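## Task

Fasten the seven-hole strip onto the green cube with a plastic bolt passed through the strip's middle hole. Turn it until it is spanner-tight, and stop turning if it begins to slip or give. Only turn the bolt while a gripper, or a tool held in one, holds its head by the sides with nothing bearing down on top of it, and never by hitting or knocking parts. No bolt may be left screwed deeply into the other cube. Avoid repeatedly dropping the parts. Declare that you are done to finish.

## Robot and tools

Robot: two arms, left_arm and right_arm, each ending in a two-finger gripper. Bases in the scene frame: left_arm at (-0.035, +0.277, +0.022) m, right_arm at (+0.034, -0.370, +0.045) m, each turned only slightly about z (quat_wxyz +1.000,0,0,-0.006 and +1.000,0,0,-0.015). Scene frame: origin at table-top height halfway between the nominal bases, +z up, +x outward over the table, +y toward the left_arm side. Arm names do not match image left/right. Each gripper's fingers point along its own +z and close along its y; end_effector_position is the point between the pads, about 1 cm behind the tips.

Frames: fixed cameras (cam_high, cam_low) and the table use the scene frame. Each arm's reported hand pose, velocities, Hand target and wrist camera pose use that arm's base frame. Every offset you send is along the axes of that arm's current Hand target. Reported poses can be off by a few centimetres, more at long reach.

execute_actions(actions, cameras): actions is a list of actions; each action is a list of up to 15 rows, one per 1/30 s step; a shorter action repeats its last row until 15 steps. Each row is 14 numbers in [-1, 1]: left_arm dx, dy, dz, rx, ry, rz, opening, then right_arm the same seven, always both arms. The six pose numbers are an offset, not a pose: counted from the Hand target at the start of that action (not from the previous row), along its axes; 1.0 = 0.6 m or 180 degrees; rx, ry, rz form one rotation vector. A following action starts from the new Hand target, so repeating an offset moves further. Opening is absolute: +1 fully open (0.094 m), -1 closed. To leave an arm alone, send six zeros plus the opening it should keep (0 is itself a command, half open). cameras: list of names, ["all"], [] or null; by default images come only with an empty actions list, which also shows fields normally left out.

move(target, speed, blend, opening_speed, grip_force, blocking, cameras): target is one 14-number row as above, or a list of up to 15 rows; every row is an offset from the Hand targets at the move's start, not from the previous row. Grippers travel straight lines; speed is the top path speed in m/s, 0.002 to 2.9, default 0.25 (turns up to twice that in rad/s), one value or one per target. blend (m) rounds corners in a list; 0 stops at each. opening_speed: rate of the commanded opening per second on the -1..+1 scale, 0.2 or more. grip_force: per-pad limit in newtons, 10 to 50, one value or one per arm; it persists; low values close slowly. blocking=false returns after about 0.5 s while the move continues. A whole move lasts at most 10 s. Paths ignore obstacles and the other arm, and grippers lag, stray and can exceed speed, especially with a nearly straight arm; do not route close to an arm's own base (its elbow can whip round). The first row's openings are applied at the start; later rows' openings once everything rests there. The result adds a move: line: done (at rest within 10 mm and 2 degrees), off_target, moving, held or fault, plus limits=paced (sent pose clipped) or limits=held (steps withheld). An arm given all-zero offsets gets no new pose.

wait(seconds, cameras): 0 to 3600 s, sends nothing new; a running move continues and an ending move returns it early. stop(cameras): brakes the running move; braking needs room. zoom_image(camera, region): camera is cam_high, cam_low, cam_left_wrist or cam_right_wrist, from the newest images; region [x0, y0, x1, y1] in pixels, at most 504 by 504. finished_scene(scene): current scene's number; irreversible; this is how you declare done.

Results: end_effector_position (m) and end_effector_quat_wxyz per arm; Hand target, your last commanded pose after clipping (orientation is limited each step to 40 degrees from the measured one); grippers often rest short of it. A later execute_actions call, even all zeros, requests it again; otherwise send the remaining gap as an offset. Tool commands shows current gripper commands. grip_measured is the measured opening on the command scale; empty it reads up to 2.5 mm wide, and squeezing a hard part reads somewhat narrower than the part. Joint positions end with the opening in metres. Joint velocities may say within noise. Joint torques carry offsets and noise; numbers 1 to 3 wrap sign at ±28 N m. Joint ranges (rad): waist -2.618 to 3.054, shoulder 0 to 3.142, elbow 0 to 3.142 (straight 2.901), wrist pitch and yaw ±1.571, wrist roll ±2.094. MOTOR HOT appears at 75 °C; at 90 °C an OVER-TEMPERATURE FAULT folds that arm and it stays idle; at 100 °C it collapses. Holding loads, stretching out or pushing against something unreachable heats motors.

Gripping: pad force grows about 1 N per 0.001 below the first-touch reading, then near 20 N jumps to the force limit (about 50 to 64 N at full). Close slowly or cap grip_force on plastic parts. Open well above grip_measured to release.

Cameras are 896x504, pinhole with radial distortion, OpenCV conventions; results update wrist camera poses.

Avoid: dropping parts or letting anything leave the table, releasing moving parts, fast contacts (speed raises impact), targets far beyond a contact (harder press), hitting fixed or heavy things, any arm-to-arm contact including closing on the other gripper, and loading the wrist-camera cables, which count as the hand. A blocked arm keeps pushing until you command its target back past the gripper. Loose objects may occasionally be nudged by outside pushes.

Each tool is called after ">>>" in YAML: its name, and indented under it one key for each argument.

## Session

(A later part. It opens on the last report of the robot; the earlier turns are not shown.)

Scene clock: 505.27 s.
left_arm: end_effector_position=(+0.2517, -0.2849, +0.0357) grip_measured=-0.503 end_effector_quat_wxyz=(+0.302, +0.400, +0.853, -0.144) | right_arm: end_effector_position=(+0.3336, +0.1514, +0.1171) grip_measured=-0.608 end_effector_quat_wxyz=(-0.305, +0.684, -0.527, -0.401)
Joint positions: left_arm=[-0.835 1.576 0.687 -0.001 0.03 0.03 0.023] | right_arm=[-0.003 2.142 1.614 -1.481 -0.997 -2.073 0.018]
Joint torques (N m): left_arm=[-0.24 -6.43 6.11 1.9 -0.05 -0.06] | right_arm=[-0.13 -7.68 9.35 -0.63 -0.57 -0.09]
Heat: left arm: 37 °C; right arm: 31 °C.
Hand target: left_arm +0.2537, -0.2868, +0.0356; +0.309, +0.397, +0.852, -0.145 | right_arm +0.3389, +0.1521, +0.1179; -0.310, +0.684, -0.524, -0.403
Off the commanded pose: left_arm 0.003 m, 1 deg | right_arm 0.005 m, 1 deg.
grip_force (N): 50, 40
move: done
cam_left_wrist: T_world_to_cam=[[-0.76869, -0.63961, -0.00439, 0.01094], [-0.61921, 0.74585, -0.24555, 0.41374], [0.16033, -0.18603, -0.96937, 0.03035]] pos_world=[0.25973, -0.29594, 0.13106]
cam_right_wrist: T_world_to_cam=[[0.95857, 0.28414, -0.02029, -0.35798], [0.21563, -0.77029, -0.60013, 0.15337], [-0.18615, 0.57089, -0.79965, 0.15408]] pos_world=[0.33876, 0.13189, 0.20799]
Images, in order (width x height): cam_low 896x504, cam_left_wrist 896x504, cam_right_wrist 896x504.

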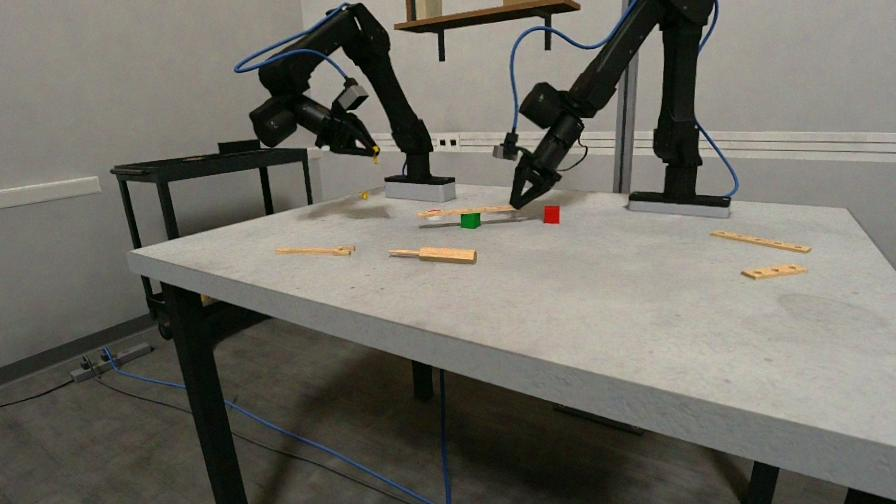

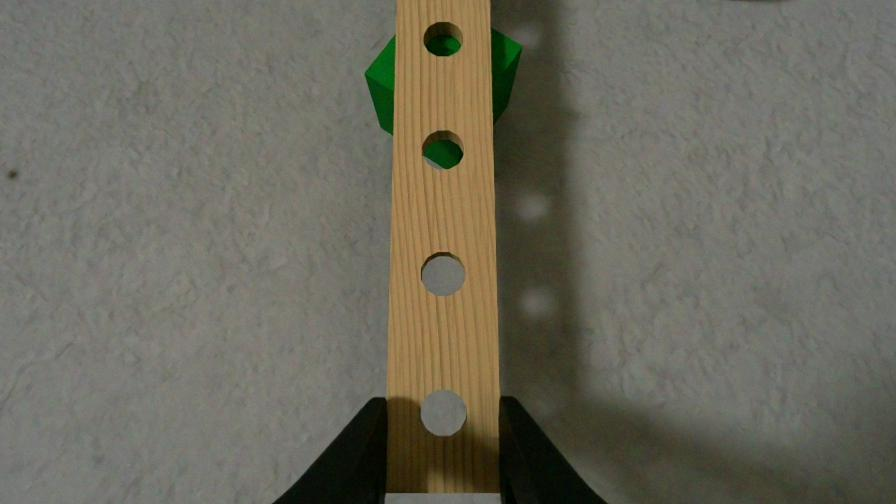

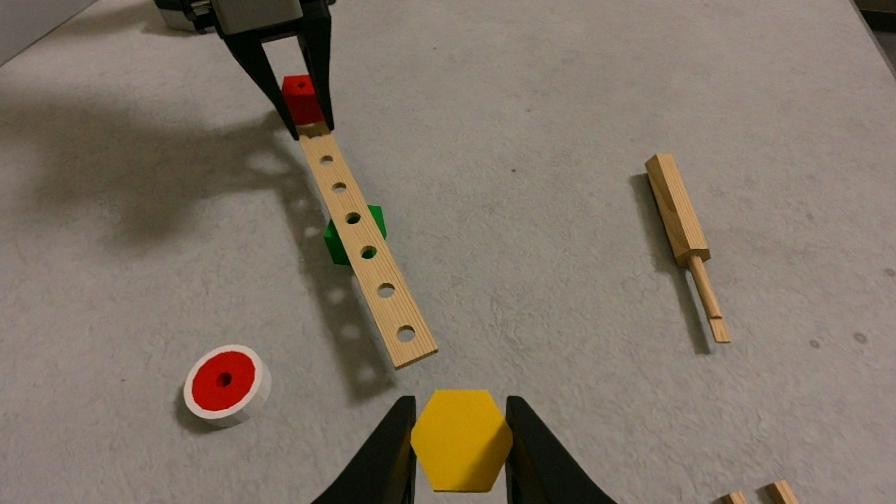

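>>> move:
  target:
    - [-0.0322,0,-0.0383,0,0,0,-0.65,0,0,0,0,0,0,-0.72]
    - [-0.0284,0,-0.0415,0,0,0,-0.65,0,0,0,0,0,0,-0.72]
    - [0.0038,0,-0.0032,0,0,0,-0.65,0,0,0,0,0,0,-0.72]
  speed: 0.08
  cameras: ["cam_left_wrist","cam_right_wrist"]

>>> zoom_image:
  camera: "cam_left_wrist"
  region: [420, 10, 470, 60]

>>> zoom_image:
  camera: "cam_right_wrist"
  region: [335, 195, 395, 255]

Scene clock: 527.50 s.
left_arm: end_effector_position=(+0.2496, -0.2824, +0.0355) grip_measured=-0.504 end_effector_quat_wxyz=(+0.302, +0.400, +0.853, -0.144) | right_arm: end_effector_position=(+0.3336, +0.1514, +0.1171) grip_measured=-0.608 end_effector_quat_wxyz=(-0.305, +0.684, -0.527, -0.401)
Joint positions: left_arm=[-0.835 1.564 0.675 0 0.03 0.03 0.023] | right_arm=[-0.003 2.142 1.614 -1.481 -0.997 -2.073 0.018]
Joint torques (N m): left_arm=[-0.18 -6.37 6.09 1.91 -0.03 -0.03] | right_arm=[-0.13 -7.66 9.33 -0.62 -0.56 -0.09]
Heat: left arm: 38 °C; right arm: 31 °C.
Hand target: left_arm +0.2517, -0.2844, +0.0356; +0.309, +0.397, +0.852, -0.145 | right_arm +0.3389, +0.1521, +0.1179; -0.310, +0.684, -0.524, -0.403
Off the commanded pose: left_arm 0.003 m, 1 deg | right_arm 0.005 m, 1 deg.
grip_force (N): 50, 40
move: done
cam_left_wrist: T_world_to_cam=[[-0.76854, -0.63979, -0.00466, 0.01081], [-0.61939, 0.74582, -0.24516, 0.41058], [0.16032, -0.18553, -0.96947, 0.0311]] pos_world=[0.25763, -0.29354, 0.13087]
cam_right_wrist: T_world_to_cam=[[0.95857, 0.28414, -0.02029, -0.35798], [0.21563, -0.77029, -0.60013, 0.15337], [-0.18615, 0.57089, -0.79965, 0.15408]] pos_world=[0.33876, 0.13189, 0.20799]

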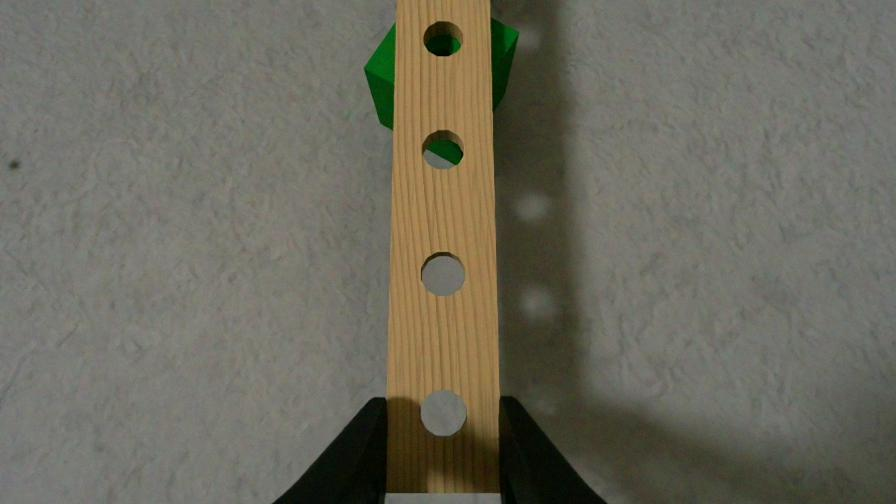

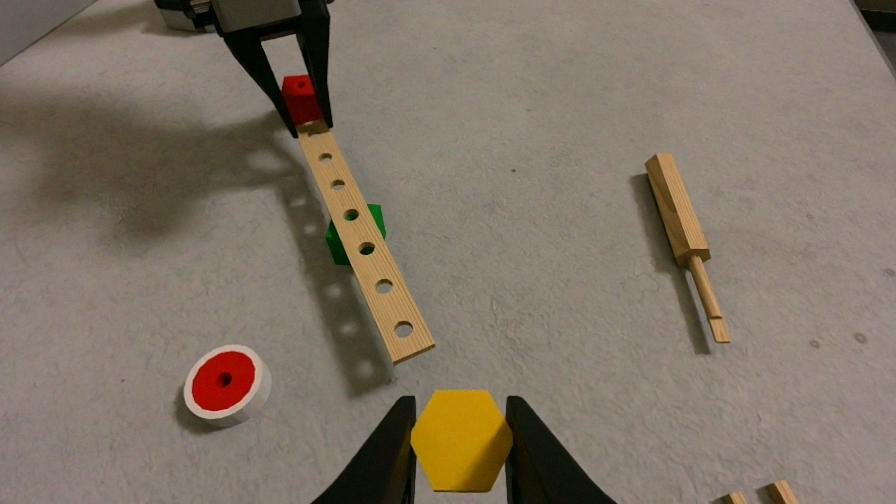

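Scaled by 10.080.

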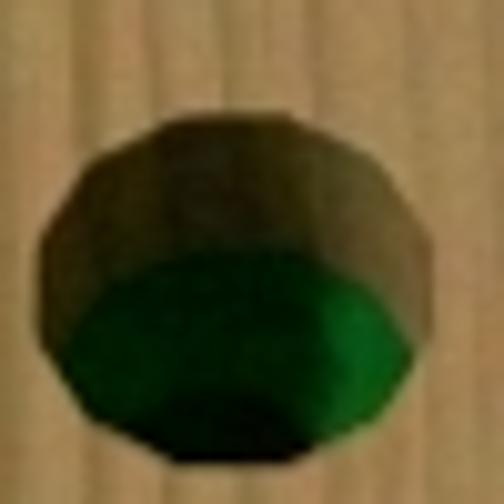

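Scaled by 8.400.

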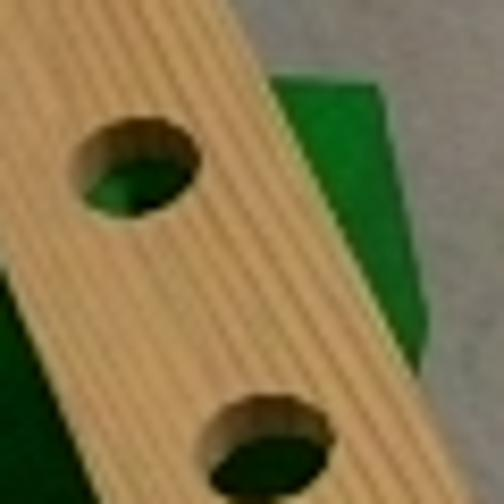

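>>> move:
  target:
    - [0,0,0,0,0,0,-0.65,-0.0503,0.1118,0.2898,0,-0.005,0,-0.72]
  speed: 0.12
  cameras: ["all"]

>>> zoom_image:
  camera: "cam_low"
  region: [420, 150, 540, 240]

Scene clock: 558.47 s.
left_arm: end_effector_position=(+0.2496, -0.2824, +0.0355) grip_measured=-0.504 end_effector_quat_wxyz=(+0.302, +0.400, +0.853, -0.144) | right_arm: end_effector_position=(+0.2343, +0.2963, +0.0534) grip_measured=-0.608 end_effector_quat_wxyz=(-0.307, +0.680, -0.527, -0.407)
Joint positions: left_arm=[-0.835 1.564 0.675 0 0.03 0.03 0.023] | right_arm=[0.477 1.863 0.906 -0.249 -1.031 -1.139 0.018]
Joint torques (N m): left_arm=[-0.21 -6.34 6.06 1.92 -0.04 -0.04] | right_arm=[0.01 -9.37 5.14 0.55 -0.59 0.02]
Heat: left arm: 39 °C; right arm: 30 °C.
Hand target: left_arm +0.2517, -0.2844, +0.0355; +0.309, +0.397, +0.852, -0.145 | right_arm +0.2311, +0.2958, +0.0599; -0.314, +0.680, -0.522, -0.408
Off the commanded pose: left_arm 0.003 m, 1 deg | right_arm 0.007 m, 1 deg.
grip_force (N): 50, 40
move: done
cam_left_wrist: T_world_to_cam=[[-0.76854, -0.63979, -0.00466, 0.01081], [-0.61939, 0.74582, -0.24516, 0.41058], [0.16032, -0.18553, -0.96947, 0.0311]] pos_world=[0.25763, -0.29354, 0.13087]
cam_right_wrist: T_world_to_cam=[[0.95869, 0.28327, -0.02613, -0.30474], [0.20907, -0.76388, -0.61056, 0.2483], [-0.19291, 0.57987, -0.79154, 0.00046]] pos_world=[0.24033, 0.27573, 0.144]

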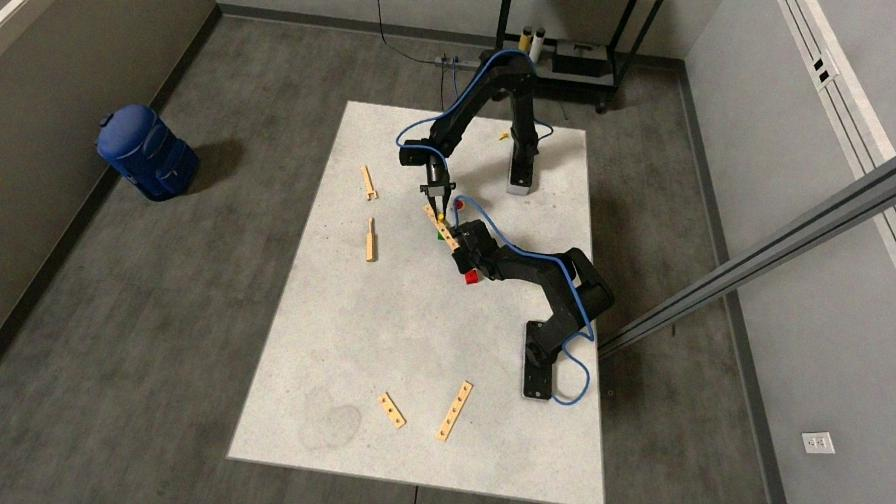

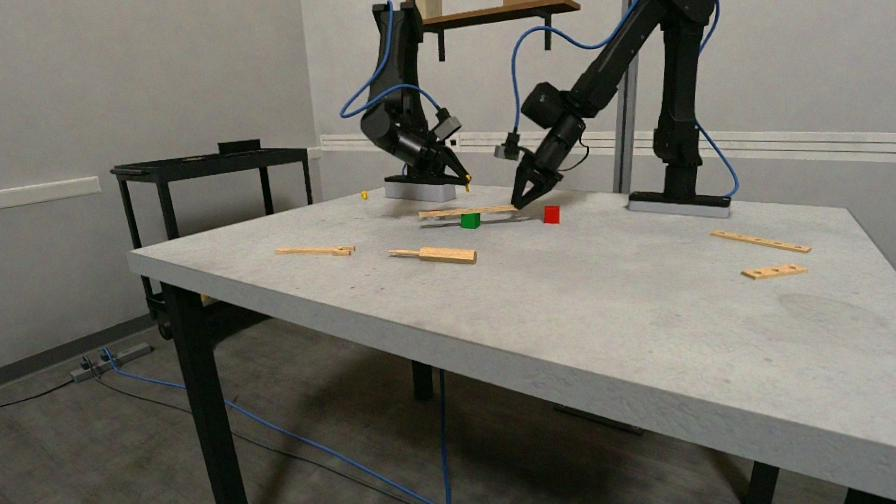

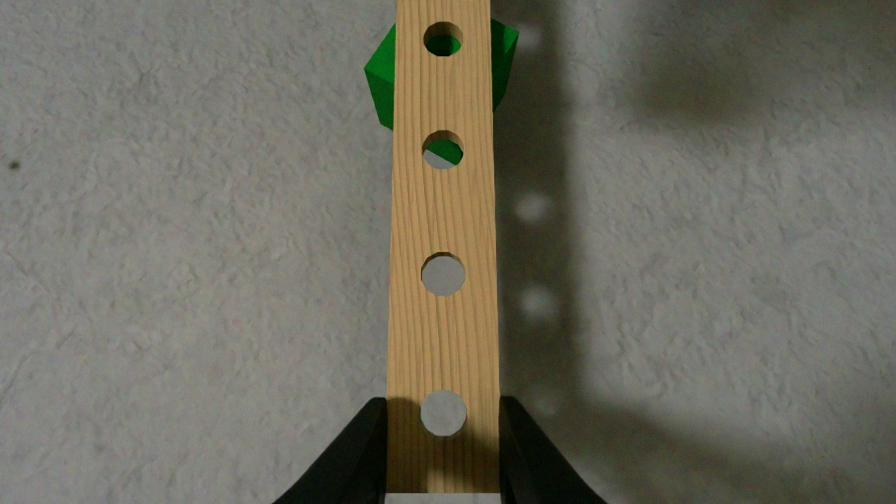

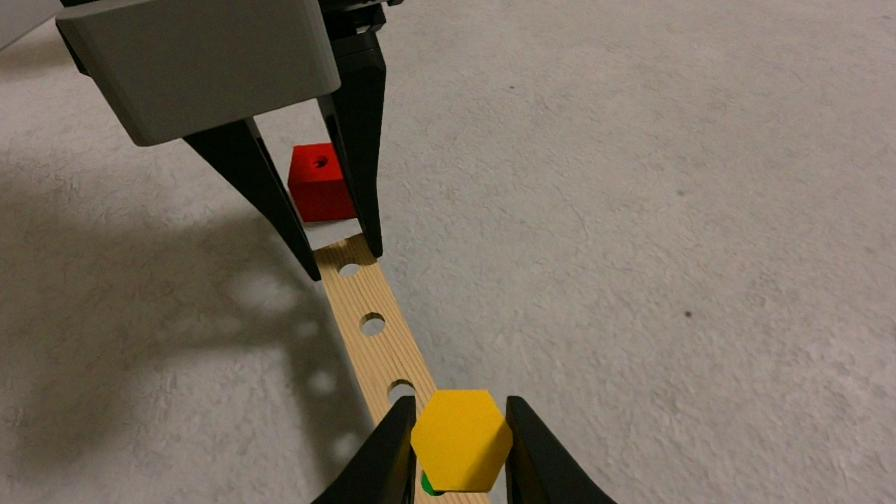

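Scaled by 4.200.

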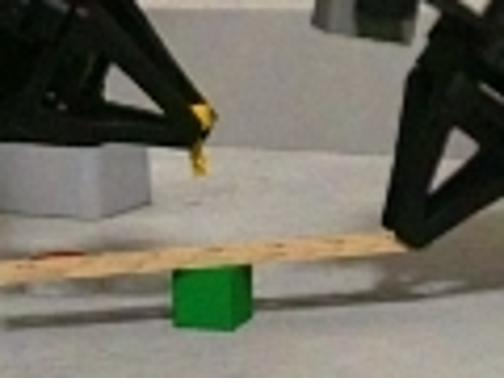

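>>> move:
  target:
    - [0,0,0,0,0,0,-0.65,0.0225,0.0112,0.0228,0,0,0,-0.72]
  speed: 0.06
  cameras: ["cam_low","cam_left_wrist","cam_right_wrist"]

>>> zoom_image:
  camera: "cam_low"
  region: [440, 170, 510, 230]

Scene clock: 565.13 s.
left_arm: end_effector_position=(+0.2496, -0.2824, +0.0355) grip_measured=-0.504 end_effector_quat_wxyz=(+0.302, +0.400, +0.853, -0.144) | right_arm: end_effector_position=(+0.2288, +0.3005, +0.0454) grip_measured=-0.608 end_effector_quat_wxyz=(-0.320, +0.683, -0.520, -0.401)
Joint positions: left_arm=[-0.835 1.564 0.675 0 0.03 0.03 0.023] | right_arm=[0.497 1.863 0.845 -0.121 -1.023 -1.097 0.018]
Joint torques (N m): left_arm=[-0.16 -6.32 6.13 1.9 -0.04 -0.06] | right_arm=[0.21 -6.53 5.01 0.63 -0.56 0]
Heat: left arm: 39 °C; right arm: 30 °C.
Hand target: left_arm +0.2517, -0.2844, +0.0355; +0.309, +0.397, +0.852, -0.145 | right_arm +0.2231, +0.2996, +0.0416; -0.314, +0.680, -0.522, -0.408
Off the commanded pose: left_arm 0.003 m, 1 deg | right_arm 0.007 m, 1 deg.
grip_force (N): 50, 40
move: done
cam_left_wrist: T_world_to_cam=[[-0.76854, -0.63979, -0.00466, 0.01081], [-0.61939, 0.74582, -0.24516, 0.41058], [0.16032, -0.18553, -0.96947, 0.0311]] pos_world=[0.25763, -0.29354, 0.13087]
cam_right_wrist: T_world_to_cam=[[0.95978, 0.28073, 0.00433, -0.30176], [0.22365, -0.75512, -0.61626, 0.24204], [-0.16973, 0.59244, -0.78753, -0.01871]] pos_world=[0.23231, 0.27857, 0.13573]

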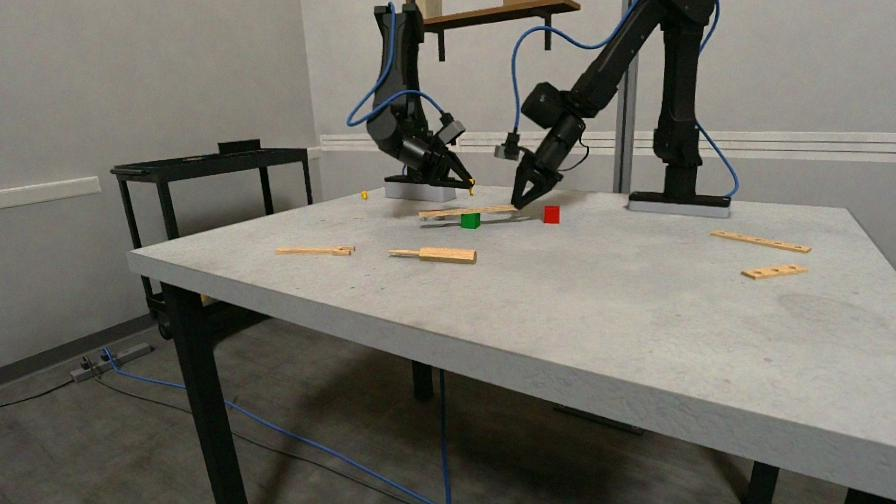

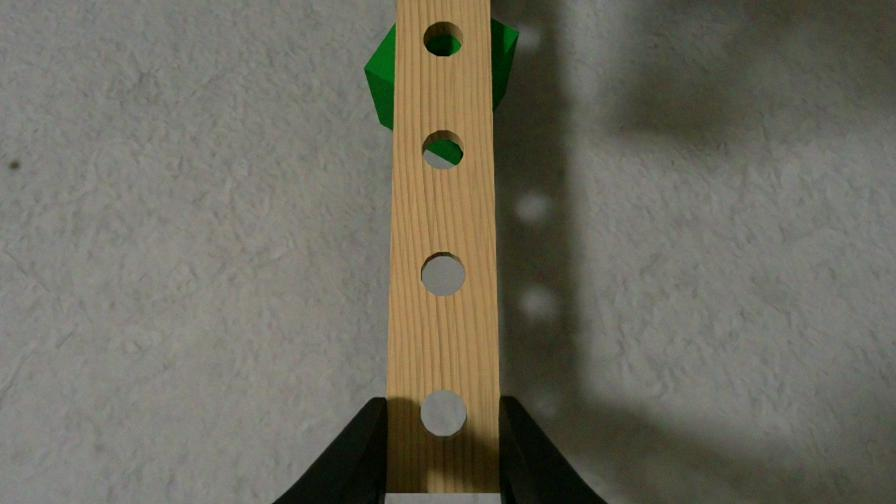

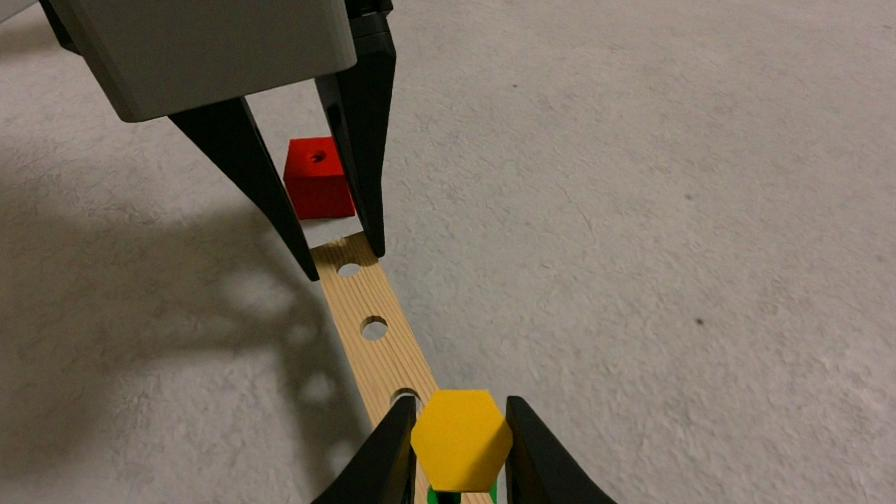

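Scaled by 7.200.

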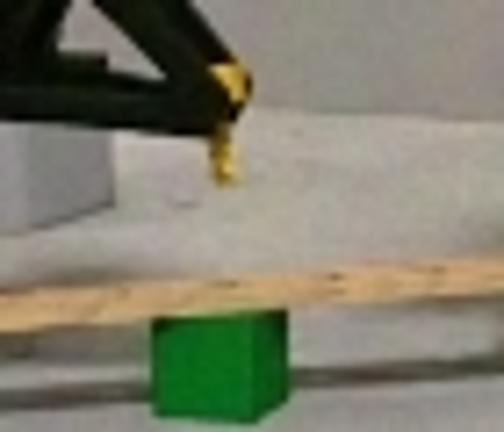

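>>> zoom_image:
  camera: "cam_right_wrist"
  region: [380, 370, 540, 504]

Scaled by 3.150.

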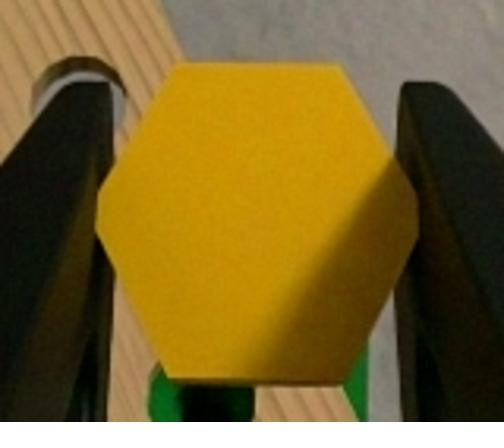

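>>> move:
  target:
    - [0,0,0,0,0,0,-0.65,-0.0387,0.0028,-0.0163,0,0,0,-0.72]
    - [0,0,0,0,0,0,-0.65,0.0133,0.0028,0.0123,0,0,0,-0.72]
  speed: 0.06
  cameras: ["cam_low","cam_left_wrist","cam_right_wrist"]

>>> zoom_image:
  camera: "cam_low"
  region: [440, 170, 510, 230]

>>> zoom_image:
  camera: "cam_right_wrist"
  region: [380, 370, 540, 504]

Scene clock: 579.10 s.
left_arm: end_effector_position=(+0.2496, -0.2824, +0.0355) grip_measured=-0.504 end_effector_quat_wxyz=(+0.302, +0.400, +0.853, -0.144) | right_arm: end_effector_position=(+0.2277, +0.3021, +0.0367) grip_measured=-0.608 end_effector_quat_wxyz=(-0.323, +0.683, -0.520, -0.399)
Joint positions: left_arm=[-0.835 1.564 0.675 0 0.03 0.03 0.023] | right_arm=[0.505 1.884 0.822 -0.056 -1.017 -1.079 0.018]
Joint torques (N m): left_arm=[-0.17 -6.31 6.11 1.9 -0.03 -0.06] | right_arm=[0.47 -5.91 5.04 0.65 -0.58 0.02]
Heat: left arm: 40 °C; right arm: 30 °C.
Hand target: left_arm +0.2517, -0.2844, +0.0355; +0.309, +0.397, +0.852, -0.145 | right_arm +0.2207, +0.3018, +0.0310; -0.314, +0.680, -0.522, -0.408
Off the commanded pose: left_arm 0.003 m, 1 deg | right_arm 0.009 m, 1 deg.
grip_force (N): 50, 40
move: done
cam_left_wrist: T_world_to_cam=[[-0.76854, -0.63979, -0.00466, 0.01081], [-0.61939, 0.74582, -0.24516, 0.41058], [0.16032, -0.18553, -0.96947, 0.0311]] pos_world=[0.25763, -0.29354, 0.13087]
cam_right_wrist: T_world_to_cam=[[0.96082, 0.27696, 0.0106, -0.3004], [0.22443, -0.755, -0.61612, 0.23797], [-0.16264, 0.59436, -0.78758, -0.02878]] pos_world=[0.23054, 0.27997, 0.12713]

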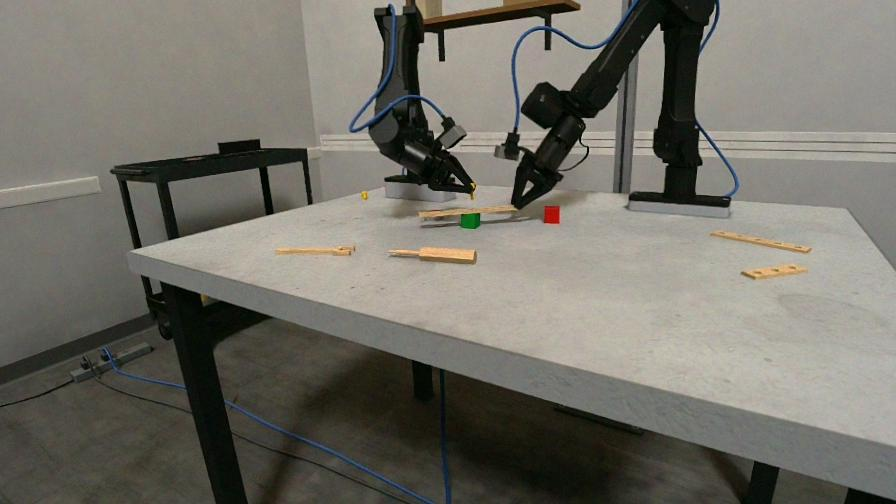

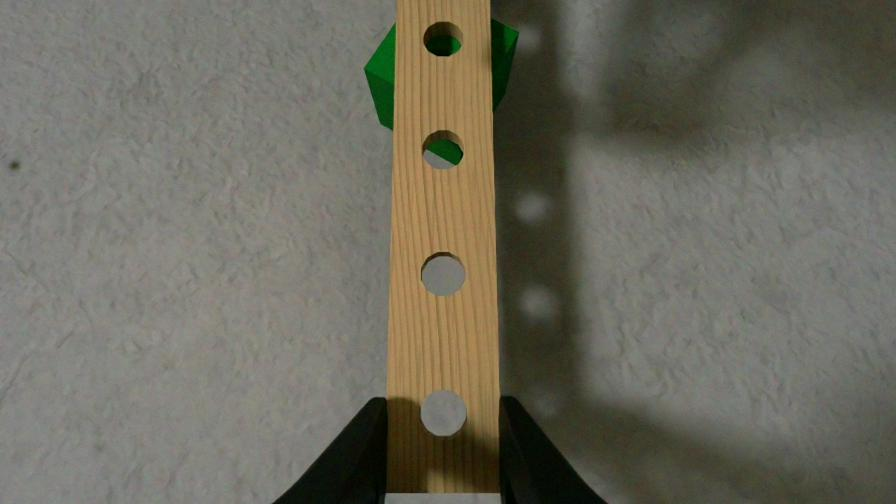

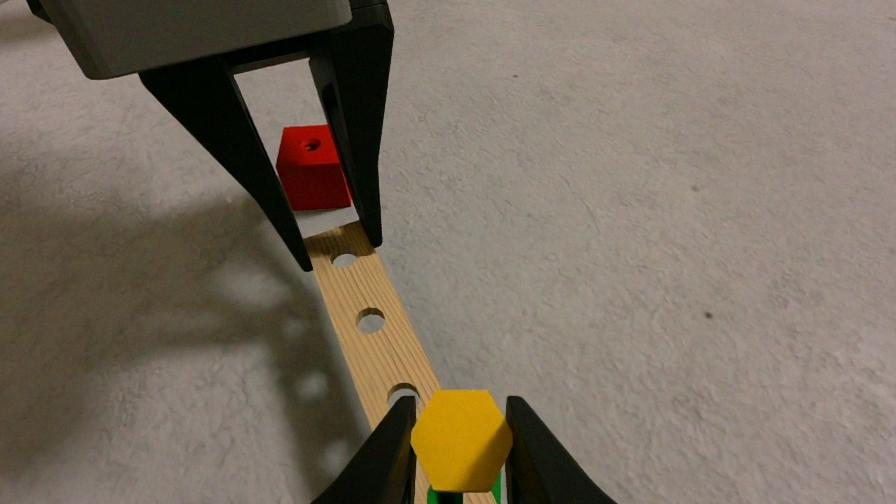

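Scaled by 7.200.

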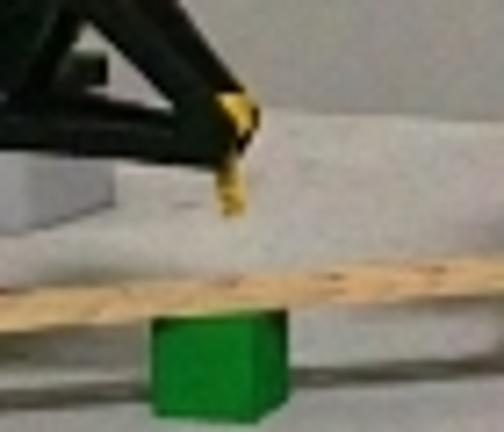

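Scaled by 3.150.

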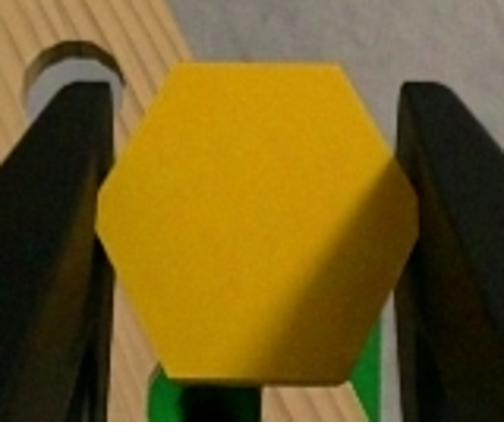

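>>> move:
  target:
    - [0,0,0,0,0,0,-0.65,-0.0387,0.022,-0.01,0,0,0,-0.72]
    - [0,0,0,0,0,0,-0.65,-0.0135,-0.0067,-0.025,0,0,0,-0.72]
  speed: 0.06
  cameras: ["cam_low","cam_left_wrist","cam_right_wrist"]

>>> zoom_image:
  camera: "cam_low"
  region: [440, 170, 510, 230]

>>> zoom_image:
  camera: "cam_right_wrist"
  region: [380, 370, 540, 504]

Scene clock: 594.10 s.
left_arm: end_effector_position=(+0.2496, -0.2824, +0.0355) grip_measured=-0.504 end_effector_quat_wxyz=(+0.302, +0.400, +0.853, -0.144) | right_arm: end_effector_position=(+0.2238, +0.2900, +0.0399) grip_measured=-0.608 end_effector_quat_wxyz=(-0.309, +0.682, -0.531, -0.397)
Joint positions: left_arm=[-0.835 1.564 0.675 0 0.03 0.03 0.023] | right_arm=[0.48 1.847 0.82 -0.157 -1.01 -1.123 0.018]
Joint torques (N m): left_arm=[-0.24 -6.35 6.12 1.91 -0.05 -0.06] | right_arm=[-0.32 -5.56 8.9 0.41 -0.8 -0.1]
Heat: left arm: 40 °C; right arm: 30 °C.
Hand target: left_arm +0.2517, -0.2844, +0.0355; +0.309, +0.397, +0.852, -0.145 | right_arm +0.2271, +0.2938, +0.0452; -0.314, +0.681, -0.522, -0.408
Off the commanded pose: left_arm 0.003 m, 1 deg | right_arm 0.007 m, 2 deg.
grip_force (N): 50, 40
move: done
cam_left_wrist: T_world_to_cam=[[-0.76854, -0.63979, -0.00466, 0.01081], [-0.61939, 0.74582, -0.24516, 0.41058], [0.16032, -0.18553, -0.96947, 0.0311]] pos_world=[0.25763, -0.29354, 0.13087]
cam_right_wrist: T_world_to_cam=[[0.96231, 0.27152, -0.01532, -0.2911], [0.20863, -0.77322, -0.59883, 0.23982], [-0.17444, 0.57306, -0.80073, -0.01032]] pos_world=[0.22829, 0.27039, 0.13089]

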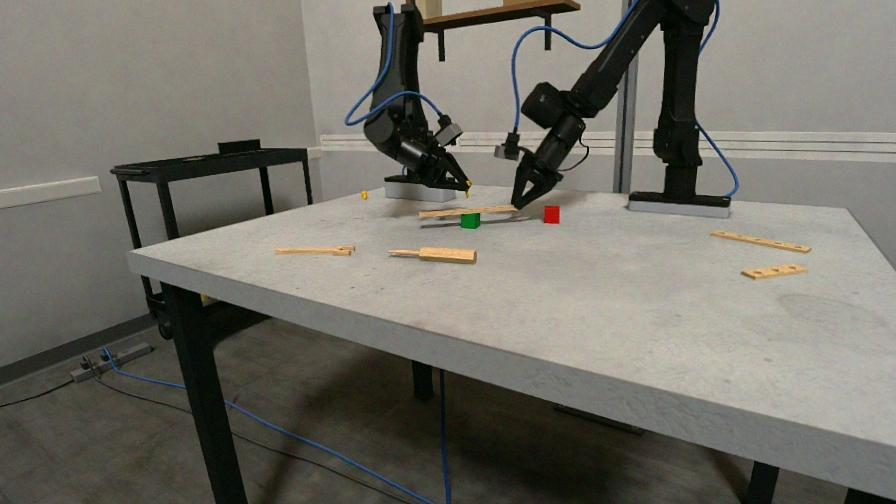

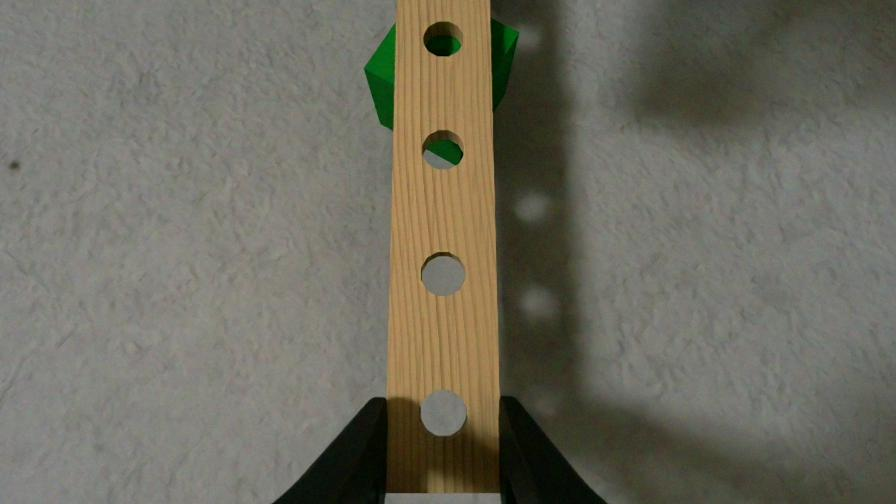

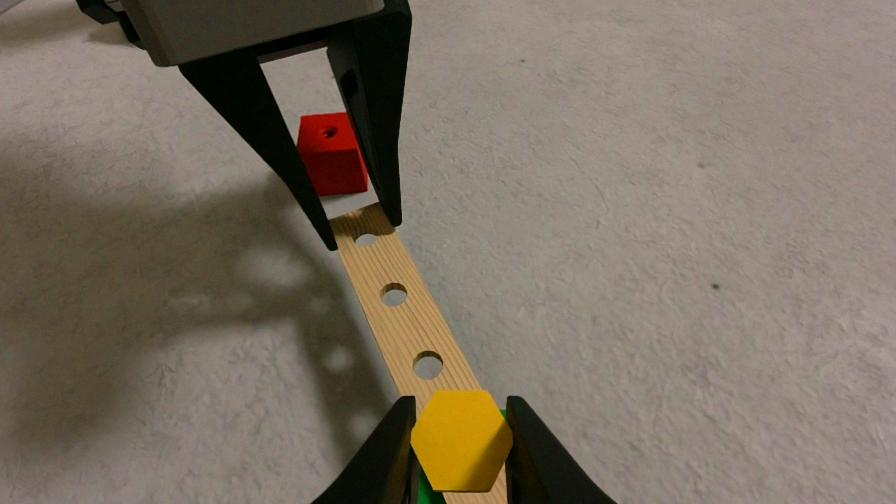

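Scaled by 7.200.

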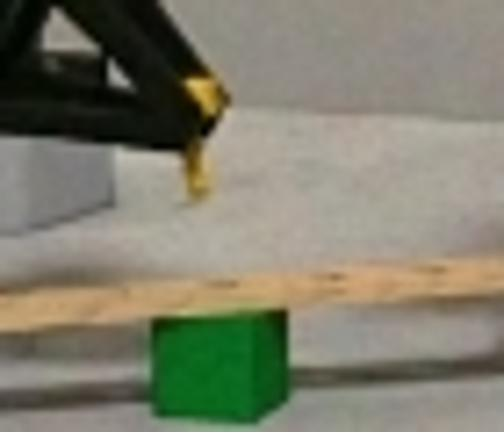

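Scaled by 3.150.

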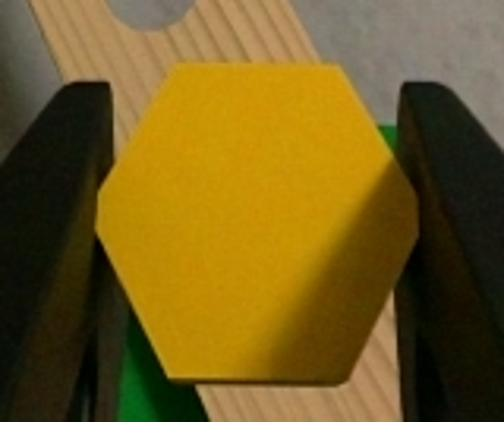

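>>> move:
  target:
    - [0,0,0,0,0,0,-0.65,0.0045,-0.0062,0.0197,0,0,0,-0.72]
  speed: 0.06
  cameras: ["cam_low","cam_right_wrist"]

>>> zoom_image:
  camera: "cam_low"
  region: [440, 170, 510, 230]

>>> zoom_image:
  camera: "cam_right_wrist"
  region: [380, 370, 540, 504]

Scene clock: 604.77 s.
left_arm: end_effector_position=(+0.2496, -0.2824, +0.0355) grip_measured=-0.504 end_effector_quat_wxyz=(+0.302, +0.400, +0.853, -0.144) | right_arm: end_effector_position=(+0.2239, +0.2976, +0.0329) grip_measured=-0.608 end_effector_quat_wxyz=(-0.307, +0.681, -0.530, -0.402)
Joint positions: left_arm=[-0.835 1.564 0.675 0 0.03 0.03 0.023] | right_arm=[0.5 1.884 0.825 -0.106 -1.01 -1.091 0.018]
Joint torques (N m): left_arm=[-0.27 -6.24 6.08 1.89 -0.04 -0.04] | right_arm=[0.2 -5.74 8.65 0.6 -0.69 0.01]
Heat: left arm: 40 °C; right arm: 30 °C.
Hand target: left_arm +0.2517, -0.2844, +0.0355; +0.309, +0.397, +0.852, -0.145 | right_arm +0.2283, +0.3035, +0.0373; -0.314, +0.680, -0.522, -0.408
Off the commanded pose: left_arm 0.003 m, 1 deg | right_arm 0.009 m, 1 deg.
grip_force (N): 50, 40
move: done
cam_right_wrist: T_world_to_cam=[[0.96092, 0.27583, -0.0235, -0.29402], [0.20647, -0.77065, -0.60289, 0.24132], [-0.18441, 0.57447, -0.79748, -0.01867]] pos_world=[0.22926, 0.2778, 0.12369]

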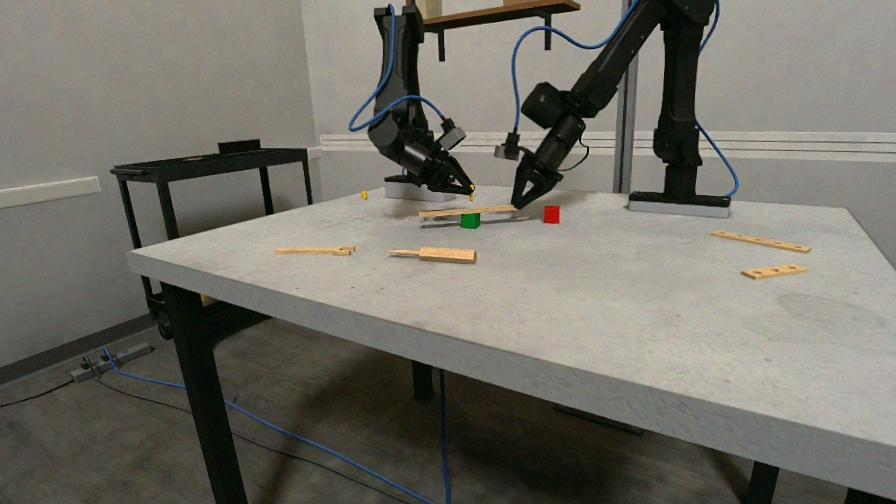

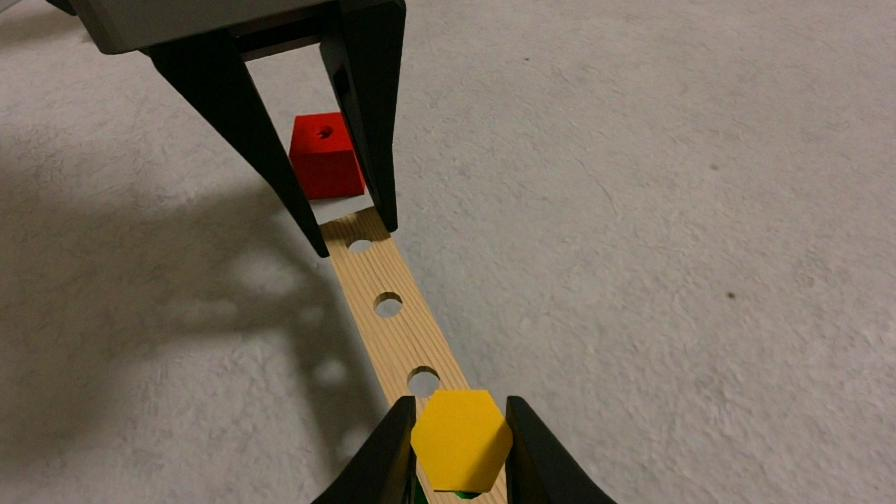

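Scaled by 7.200.

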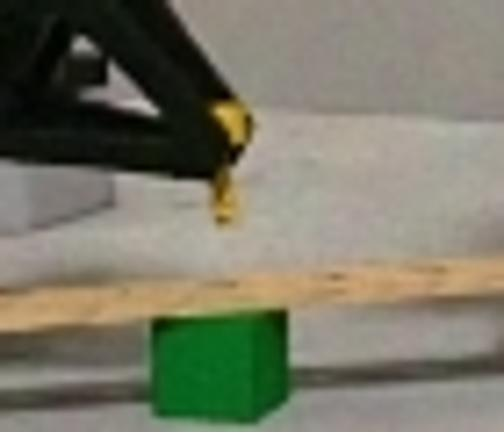

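Scaled by 3.150.

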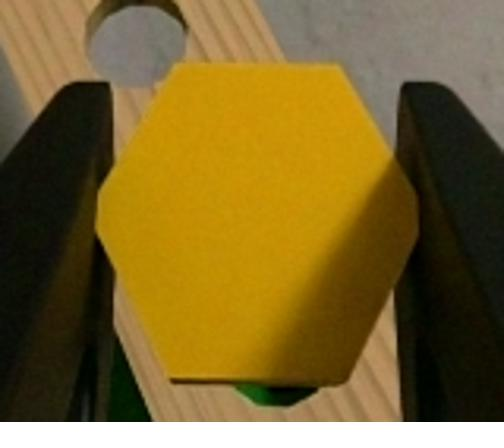

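>>> move:
  target:
    - [0,0,0,0,0,0,-0.65,0.008,-0.0032,0.0075,0,0,0,-0.72]
  speed: 0.06
  cameras: ["cam_low","cam_right_wrist","cam_left_wrist"]

>>> zoom_image:
  camera: "cam_low"
  region: [440, 170, 510, 230]

>>> zoom_image:
  camera: "cam_right_wrist"
  region: [380, 370, 540, 504]

Scene clock: 610.17 s.
left_arm: end_effector_position=(+0.2496, -0.2824, +0.0355) grip_measured=-0.504 end_effector_quat_wxyz=(+0.302, +0.400, +0.853, -0.144) | right_arm: end_effector_position=(+0.2259, +0.2987, +0.0264) grip_measured=-0.608 end_effector_quat_wxyz=(-0.307, +0.679, -0.531, -0.402)
Joint positions: left_arm=[-0.835 1.564 0.675 0 0.03 0.03 0.023] | right_arm=[0.5 1.911 0.825 -0.075 -1.01 -1.084 0.018]
Joint torques (N m): left_arm=[-0.21 -6.31 6.11 1.9 -0.03 -0.05] | right_arm=[0.53 -5.94 8.64 0.62 -0.67 0.04]
Heat: left arm: 40 °C; right arm: 30 °C.
Hand target: left_arm +0.2517, -0.2844, +0.0355; +0.309, +0.397, +0.852, -0.145 | right_arm +0.2298, +0.3057, +0.0310; -0.314, +0.680, -0.522, -0.408
Off the commanded pose: left_arm 0.003 m, 1 deg | right_arm 0.009 m, 1 deg.
grip_force (N): 50, 40
move: done
cam_left_wrist: T_world_to_cam=[[-0.76854, -0.63979, -0.00466, 0.01081], [-0.61939, 0.74582, -0.24516, 0.41058], [0.16032, -0.18553, -0.96947, 0.0311]] pos_world=[0.25763, -0.29354, 0.13087]
cam_right_wrist: T_world_to_cam=[[0.96178, 0.27262, -0.02584, -0.29561], [0.20237, -0.77116, -0.60362, 0.23897], [-0.18449, 0.57532, -0.79685, -0.02437]] pos_world=[0.23145, 0.2789, 0.11719]
Images, in order (width x height): cam_low 896x504, cam_left_wrist 896x504, cam_right_wrist 896x504.

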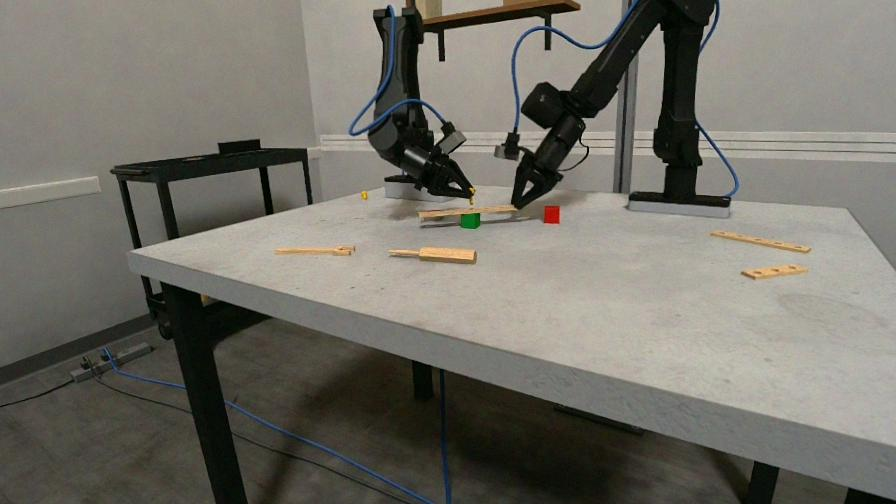

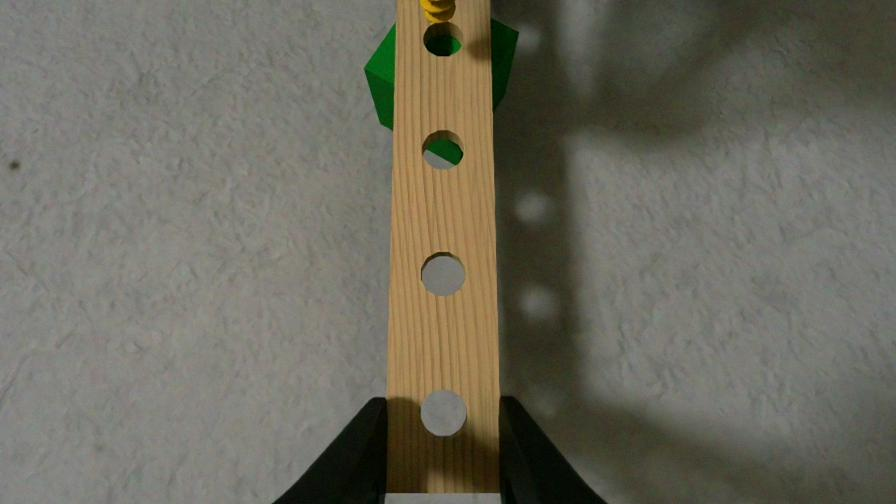

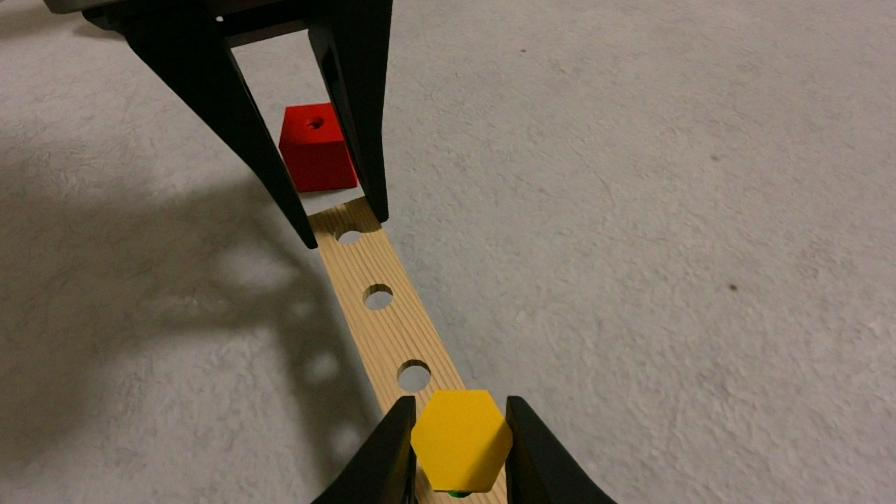

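Scaled by 7.200.

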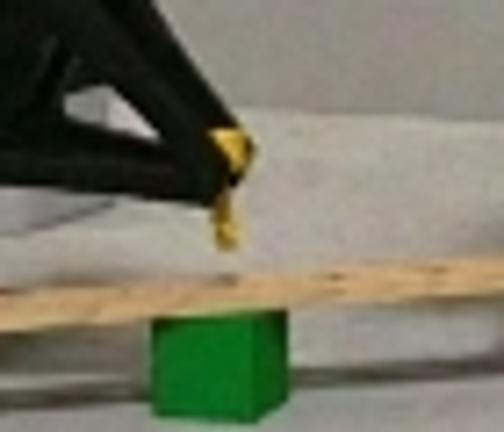

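Scaled by 3.150.

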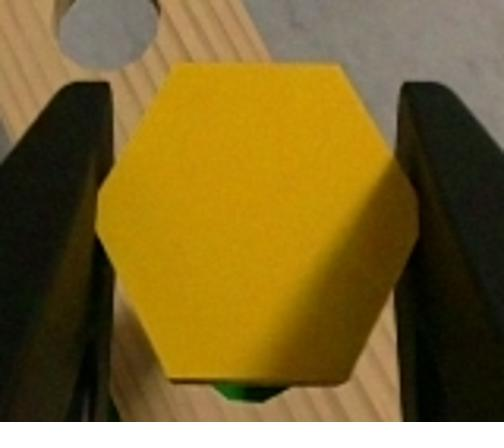

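Left camera sees the shank. Zoom.

>>> zoom_image:
  camera: "cam_left_wrist"
  region: [390, 0, 490, 80]

Scaled by 5.040.

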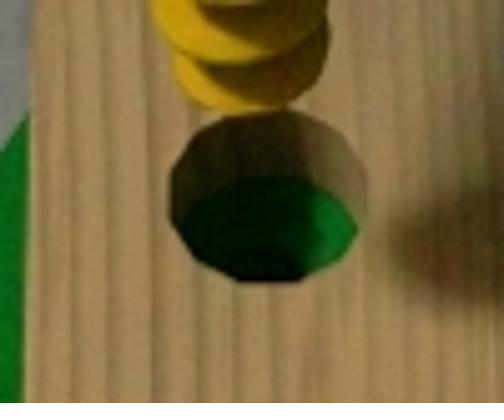

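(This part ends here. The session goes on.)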